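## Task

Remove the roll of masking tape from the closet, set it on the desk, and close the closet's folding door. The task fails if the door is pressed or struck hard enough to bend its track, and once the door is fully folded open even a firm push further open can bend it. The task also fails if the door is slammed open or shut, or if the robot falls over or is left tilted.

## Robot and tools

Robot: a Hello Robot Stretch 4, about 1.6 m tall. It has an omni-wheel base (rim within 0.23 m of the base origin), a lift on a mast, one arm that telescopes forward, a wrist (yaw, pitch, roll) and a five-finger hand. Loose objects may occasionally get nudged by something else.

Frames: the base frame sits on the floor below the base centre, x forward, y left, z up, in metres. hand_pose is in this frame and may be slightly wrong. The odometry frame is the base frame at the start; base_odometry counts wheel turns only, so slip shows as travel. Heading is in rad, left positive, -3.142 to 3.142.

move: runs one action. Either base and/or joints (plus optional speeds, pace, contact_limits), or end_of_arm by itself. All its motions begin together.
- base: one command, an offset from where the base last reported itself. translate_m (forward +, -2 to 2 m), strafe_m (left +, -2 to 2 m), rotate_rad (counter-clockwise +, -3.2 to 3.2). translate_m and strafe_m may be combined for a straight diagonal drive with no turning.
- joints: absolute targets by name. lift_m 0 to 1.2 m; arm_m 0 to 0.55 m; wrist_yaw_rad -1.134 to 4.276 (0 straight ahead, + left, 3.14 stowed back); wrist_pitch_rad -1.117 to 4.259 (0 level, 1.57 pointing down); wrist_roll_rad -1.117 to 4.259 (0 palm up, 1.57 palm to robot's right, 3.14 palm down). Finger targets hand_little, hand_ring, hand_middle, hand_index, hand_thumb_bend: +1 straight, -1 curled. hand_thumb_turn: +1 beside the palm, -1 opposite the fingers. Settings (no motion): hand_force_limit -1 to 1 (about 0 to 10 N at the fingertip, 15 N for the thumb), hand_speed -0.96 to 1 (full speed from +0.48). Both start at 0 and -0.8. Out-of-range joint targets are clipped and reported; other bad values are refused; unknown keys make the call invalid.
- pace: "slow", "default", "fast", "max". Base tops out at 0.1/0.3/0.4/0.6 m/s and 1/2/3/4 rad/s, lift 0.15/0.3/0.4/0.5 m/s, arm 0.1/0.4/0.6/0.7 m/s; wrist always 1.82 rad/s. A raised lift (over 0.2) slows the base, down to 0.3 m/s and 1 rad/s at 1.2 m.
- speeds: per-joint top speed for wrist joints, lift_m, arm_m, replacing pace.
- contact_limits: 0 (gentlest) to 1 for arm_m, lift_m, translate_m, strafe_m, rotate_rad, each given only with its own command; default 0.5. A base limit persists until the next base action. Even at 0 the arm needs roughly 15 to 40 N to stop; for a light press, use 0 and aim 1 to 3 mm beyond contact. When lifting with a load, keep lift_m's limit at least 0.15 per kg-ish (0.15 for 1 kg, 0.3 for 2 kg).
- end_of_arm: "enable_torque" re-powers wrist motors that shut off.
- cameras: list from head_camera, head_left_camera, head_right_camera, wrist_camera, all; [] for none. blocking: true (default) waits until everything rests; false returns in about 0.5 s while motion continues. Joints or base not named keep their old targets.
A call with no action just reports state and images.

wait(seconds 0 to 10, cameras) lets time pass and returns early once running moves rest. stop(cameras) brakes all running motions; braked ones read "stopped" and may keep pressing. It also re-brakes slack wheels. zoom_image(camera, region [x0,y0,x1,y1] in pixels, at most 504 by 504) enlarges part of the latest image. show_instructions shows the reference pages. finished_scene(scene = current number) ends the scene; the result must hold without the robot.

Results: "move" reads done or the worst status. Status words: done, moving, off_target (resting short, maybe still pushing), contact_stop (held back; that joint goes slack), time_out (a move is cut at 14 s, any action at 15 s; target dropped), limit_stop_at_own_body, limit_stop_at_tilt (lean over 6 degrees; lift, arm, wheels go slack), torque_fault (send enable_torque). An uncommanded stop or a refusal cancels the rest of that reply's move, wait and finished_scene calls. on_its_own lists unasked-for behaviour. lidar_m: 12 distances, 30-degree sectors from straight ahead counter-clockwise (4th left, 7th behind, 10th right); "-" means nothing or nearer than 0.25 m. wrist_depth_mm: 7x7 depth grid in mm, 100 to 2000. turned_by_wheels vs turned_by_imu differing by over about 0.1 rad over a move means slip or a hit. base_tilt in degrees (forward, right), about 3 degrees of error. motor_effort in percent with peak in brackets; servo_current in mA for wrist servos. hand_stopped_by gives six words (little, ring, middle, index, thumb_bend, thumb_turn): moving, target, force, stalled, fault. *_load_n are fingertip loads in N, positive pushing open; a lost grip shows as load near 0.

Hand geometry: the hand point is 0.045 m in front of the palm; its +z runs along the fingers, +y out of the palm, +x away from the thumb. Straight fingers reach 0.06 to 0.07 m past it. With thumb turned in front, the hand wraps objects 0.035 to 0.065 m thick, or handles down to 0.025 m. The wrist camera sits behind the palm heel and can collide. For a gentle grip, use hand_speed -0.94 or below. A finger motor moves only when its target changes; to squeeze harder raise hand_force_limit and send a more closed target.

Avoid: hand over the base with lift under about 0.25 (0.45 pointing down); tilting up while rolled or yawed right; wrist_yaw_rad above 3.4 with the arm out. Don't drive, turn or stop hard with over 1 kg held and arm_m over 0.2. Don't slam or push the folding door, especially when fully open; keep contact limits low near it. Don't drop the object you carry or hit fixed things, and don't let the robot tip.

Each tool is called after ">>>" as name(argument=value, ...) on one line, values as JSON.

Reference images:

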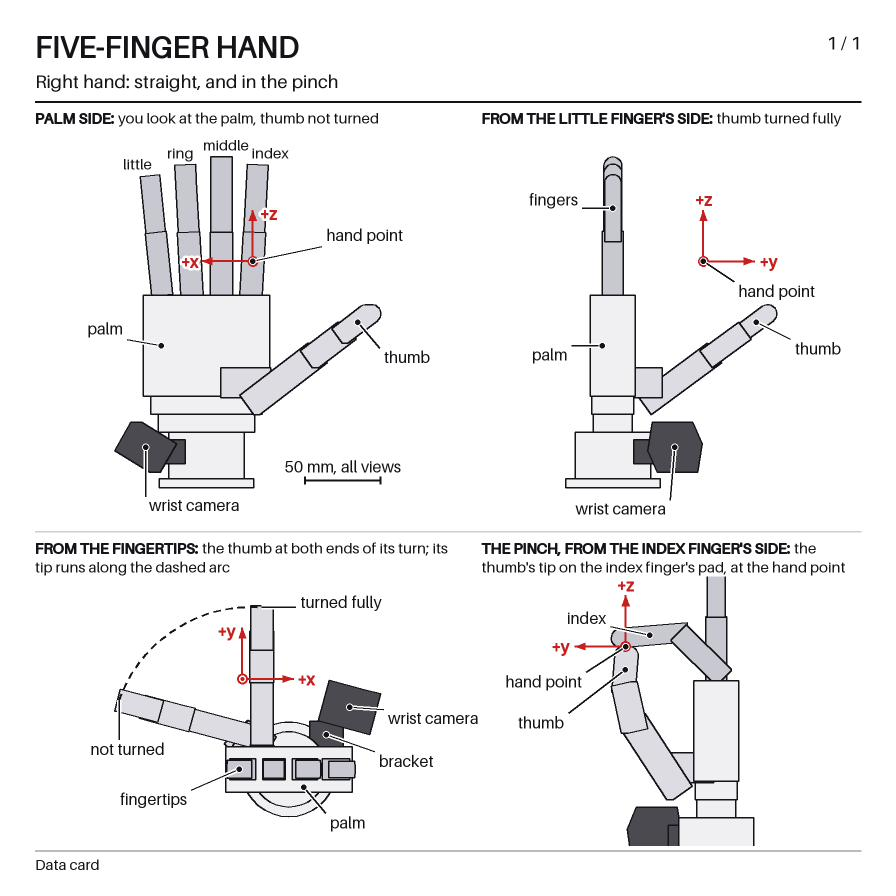

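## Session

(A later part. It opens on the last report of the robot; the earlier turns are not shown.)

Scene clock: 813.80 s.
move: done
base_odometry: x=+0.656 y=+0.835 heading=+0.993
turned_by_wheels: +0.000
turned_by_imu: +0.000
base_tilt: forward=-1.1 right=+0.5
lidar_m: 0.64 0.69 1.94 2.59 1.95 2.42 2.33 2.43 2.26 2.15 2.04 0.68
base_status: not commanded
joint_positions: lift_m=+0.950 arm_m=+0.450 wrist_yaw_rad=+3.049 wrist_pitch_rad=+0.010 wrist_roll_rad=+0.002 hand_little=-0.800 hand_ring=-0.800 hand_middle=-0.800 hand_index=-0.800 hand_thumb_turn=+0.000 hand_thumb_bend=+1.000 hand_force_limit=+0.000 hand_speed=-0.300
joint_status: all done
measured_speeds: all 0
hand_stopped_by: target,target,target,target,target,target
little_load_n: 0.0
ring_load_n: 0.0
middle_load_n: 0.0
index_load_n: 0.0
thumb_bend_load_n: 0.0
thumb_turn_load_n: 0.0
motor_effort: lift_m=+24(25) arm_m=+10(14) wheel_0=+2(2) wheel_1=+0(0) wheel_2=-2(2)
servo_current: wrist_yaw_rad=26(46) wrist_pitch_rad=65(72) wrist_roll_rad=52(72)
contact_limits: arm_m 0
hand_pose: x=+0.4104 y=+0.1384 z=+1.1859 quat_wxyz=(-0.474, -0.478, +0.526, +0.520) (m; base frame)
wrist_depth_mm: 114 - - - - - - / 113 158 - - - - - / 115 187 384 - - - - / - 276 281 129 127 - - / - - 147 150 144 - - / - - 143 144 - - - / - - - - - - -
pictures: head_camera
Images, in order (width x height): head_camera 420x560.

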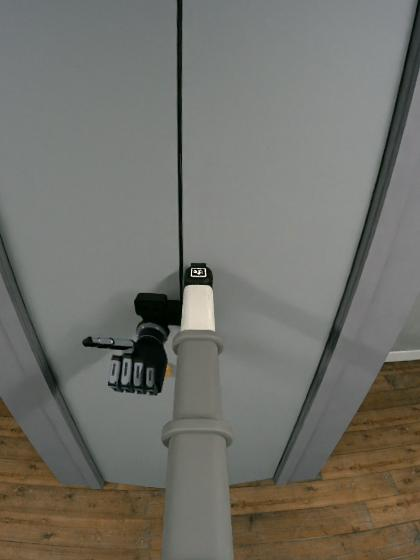

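>>> move(joints={"arm_m": 0.475}, speeds={"arm_m": 0.025}, contact_limits={"arm_m": 0})

>>> move(joints={"arm_m": 0.5}, speeds={"arm_m": 0.02}, contact_limits={"arm_m": 0}, cameras=["head_camera"])

Scene clock: 817.97 s.
move: done
base_odometry: x=+0.656 y=+0.835 heading=+0.993
turned_by_wheels: +0.000
turned_by_imu: +0.001
base_tilt: forward=-1.1 right=+0.4
lidar_m: 0.67 0.70 1.94 2.59 1.97 2.43 2.34 2.41 2.24 2.14 2.03 0.71
base_status: not commanded
joint_positions: lift_m=+0.950 arm_m=+0.475 wrist_yaw_rad=+3.049 wrist_pitch_rad=+0.010 wrist_roll_rad=+0.002 hand_little=-0.800 hand_ring=-0.800 hand_middle=-0.800 hand_index=-0.800 hand_thumb_turn=+0.000 hand_thumb_bend=+1.000 hand_force_limit=+0.000 hand_speed=-0.300
joint_status: all done
measured_speeds: all 0
hand_stopped_by: target,target,target,target,target,target
little_load_n: 0.0
ring_load_n: 0.0
middle_load_n: 0.0
index_load_n: 0.0
thumb_bend_load_n: 0.0
thumb_turn_load_n: 0.5
motor_effort: lift_m=+24(24) arm_m=+9(13) wheel_0=+2(2) wheel_1=+0(1) wheel_2=-2(2)
servo_current: wrist_yaw_rad=33(46) wrist_pitch_rad=52(72) wrist_roll_rad=46(78)
contact_limits: arm_m 0
hand_pose: x=+0.4354 y=+0.1383 z=+1.1859 quat_wxyz=(-0.475, -0.478, +0.526, +0.519) (m; base frame)
wrist_depth_mm: 115 - - - - - - / 114 163 - - - - - / 116 190 418 - - - - / - - 272 128 127 - - / - - 148 149 144 - - / - - 143 144 - - - / - - - - - - -
pictures: none

Scene clock: 818.87 s.
move: contact_stop
base_odometry: x=+0.656 y=+0.835 heading=+0.993
turned_by_wheels: +0.000
turned_by_imu: +0.000
base_tilt: forward=-1.1 right=+0.4
lidar_m: 0.66 0.70 1.93 2.59 1.95 2.42 2.34 2.42 2.26 2.13 2.05 0.72
base_status: not commanded
joint_positions: lift_m=+0.950 arm_m=+0.485 wrist_yaw_rad=+3.053 wrist_pitch_rad=+0.010 wrist_roll_rad=+0.002 hand_little=-0.800 hand_ring=-0.800 hand_middle=-0.800 hand_index=-0.800 hand_thumb_turn=+0.000 hand_thumb_bend=+1.000 hand_force_limit=+0.000 hand_speed=-0.300
joint_status: arm_m contact_stop (moved +0.010 of +0.025)
measured_speeds: all 0
hand_stopped_by: target,target,target,target,target,target
little_load_n: 0.0
ring_load_n: 0.0
middle_load_n: -0.5
index_load_n: 0.0
thumb_bend_load_n: 0.0
thumb_turn_load_n: 0.0
on_its_own: arm_m is slack since a contact_stop (your +0.500 is given up)
motor_effort: lift_m=+24(24) arm_m=+0(14) wheel_0=+2(2) wheel_1=+2(3) wheel_2=-6(6)
servo_current: wrist_yaw_rad=33(46) wrist_pitch_rad=65(65) wrist_roll_rad=59(65)
contact_limits: arm_m 0
hand_pose: x=+0.4449 y=+0.1376 z=+1.1859 quat_wxyz=(-0.475, -0.479, +0.525, +0.519) (m; base frame)
wrist_depth_mm: 114 - - - - - - / 114 127 - - - - - / 116 182 368 - - - - / - - 268 128 127 - - / - - 147 149 144 - - / - - 143 144 - - - / - - - - - - -
pictures: head_camera
Images, in order (width x height): head_camera 420x560.

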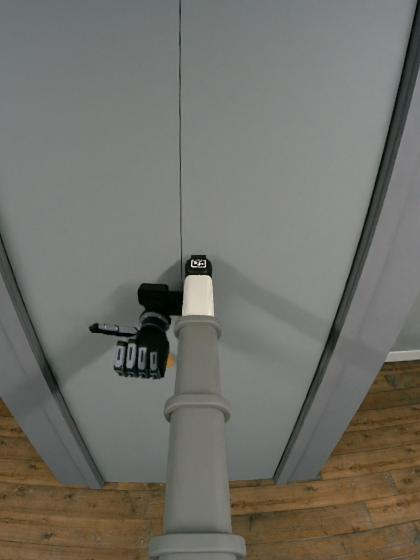

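>>> move(joints={"arm_m": 0.25}, cameras=["head_camera", "head_left_camera"])

>>> move(base={"translate_m": -0.4}, cameras=["head_camera", "head_left_camera"])

Scene clock: 825.30 s.
move: done
base_odometry: x=+0.656 y=+0.835 heading=+0.993
turned_by_wheels: +0.000
turned_by_imu: +0.002
base_tilt: forward=-1.1 right=+0.4
lidar_m: 0.67 0.70 1.95 2.58 1.94 2.40 2.34 2.41 2.25 2.15 2.04 0.71
base_status: not commanded
joint_positions: lift_m=+0.950 arm_m=+0.250 wrist_yaw_rad=+3.052 wrist_pitch_rad=+0.010 wrist_roll_rad=+0.002 hand_little=-0.800 hand_ring=-0.800 hand_middle=-0.800 hand_index=-0.800 hand_thumb_turn=+0.000 hand_thumb_bend=+1.000 hand_force_limit=+0.000 hand_speed=-0.300
joint_status: all done
measured_speeds: all 0
hand_stopped_by: target,target,target,target,target,target
little_load_n: 0.0
ring_load_n: 0.0
middle_load_n: 0.0
index_load_n: 0.0
thumb_bend_load_n: 0.0
thumb_turn_load_n: 0.0
motor_effort: lift_m=+24(25) arm_m=-9(13) wheel_0=+2(2) wheel_1=+2(3) wheel_2=-2(6)
servo_current: wrist_yaw_rad=33(46) wrist_pitch_rad=59(72) wrist_roll_rad=39(72)
hand_pose: x=+0.2106 y=+0.1377 z=+1.1859 quat_wxyz=(-0.475, -0.479, +0.525, +0.519) (m; base frame)
wrist_depth_mm: 144 - - - - - - / 114 145 - - - - - / 127 156 278 - - - - / 145 247 277 128 127 - - / - - - 149 144 - - / - - 145 144 - - - / - - - - - - -
pictures: head_camera, head_left_camera
Images, in order (width x height): head_camera 420x560, head_left_camera 420x672.

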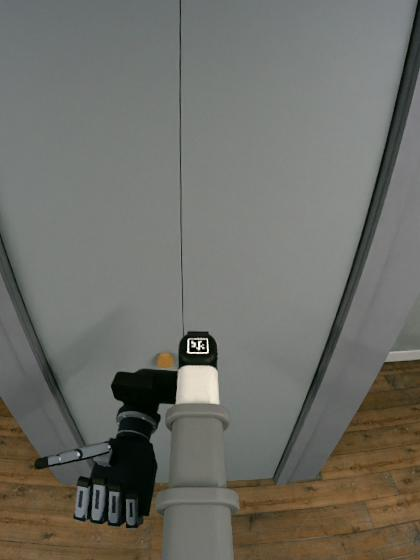

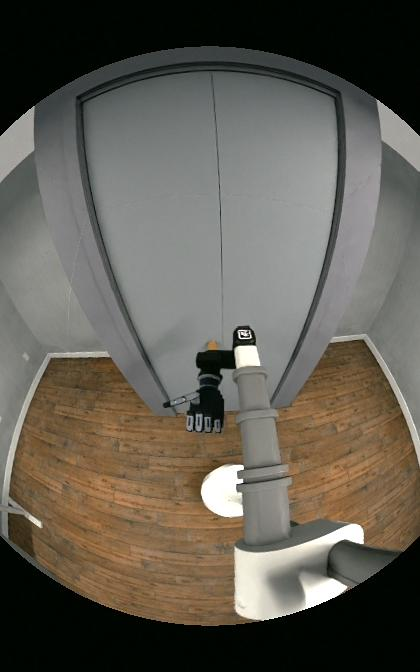

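Scene clock: 828.13 s.
move: done
base_odometry: x=+0.437 y=+0.500 heading=+0.993
turned_by_wheels: +0.000
turned_by_imu: +0.000
base_tilt: forward=-1.1 right=+0.4
lidar_m: 1.06 1.12 2.48 1.84 1.85 2.02 1.93 1.98 2.26 2.16 2.25 1.12
base_status: done
joint_positions: lift_m=+0.950 arm_m=+0.250 wrist_yaw_rad=+3.052 wrist_pitch_rad=+0.010 wrist_roll_rad=+0.002 hand_little=-0.800 hand_ring=-0.800 hand_middle=-0.800 hand_index=-0.800 hand_thumb_turn=+0.000 hand_thumb_bend=+1.000 hand_force_limit=+0.000 hand_speed=-0.300
joint_status: not commanded
measured_speeds: all 0
hand_stopped_by: target,target,target,target,target,target
little_load_n: 0.0
ring_load_n: 0.0
middle_load_n: 0.0
index_load_n: -0.5
thumb_bend_load_n: 0.0
thumb_turn_load_n: 0.0
motor_effort: lift_m=+24(24) arm_m=-9(9) wheel_0=-1(8) wheel_1=-2(8) wheel_2=+0(10)
servo_current: wrist_yaw_rad=33(46) wrist_pitch_rad=65(72) wrist_roll_rad=26(65)
hand_pose: x=+0.2106 y=+0.1377 z=+1.1859 quat_wxyz=(-0.475, -0.479, +0.525, +0.519) (m; base frame)
wrist_depth_mm: 144 - - - - - - / 112 145 - - - - - / 131 156 279 - - - - / 147 248 285 128 127 - - / - - - 149 144 - - / - 436 145 144 - - - / - - - - - - -
pictures: head_camera, head_left_camera
Images, in order (width x height): head_camera 420x560, head_left_camera 420x672.

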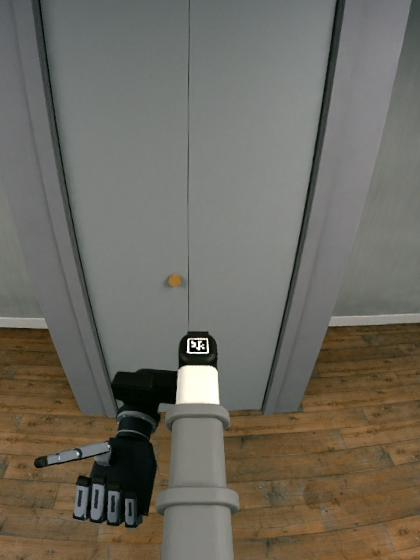

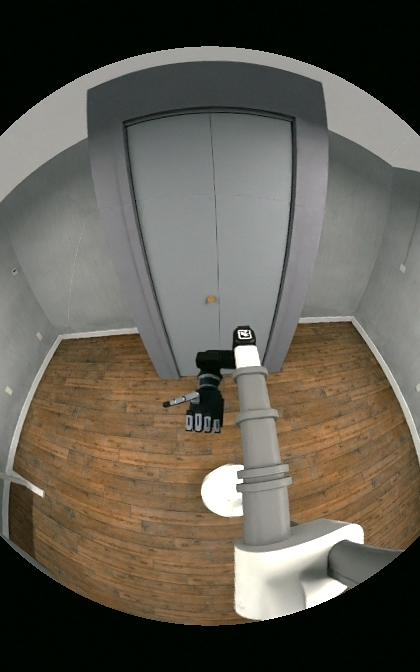

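>>> zoom_image(camera="head_camera", region=[60, 200, 340, 440])

Scaled by 1.800 from the camera's 420x560 image, which has a finer 1200x1600 frame.

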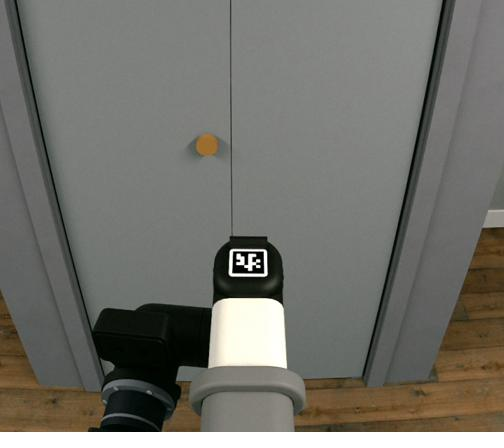

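>>> finished_scene(scene=3)

The scene is finished: the task was done.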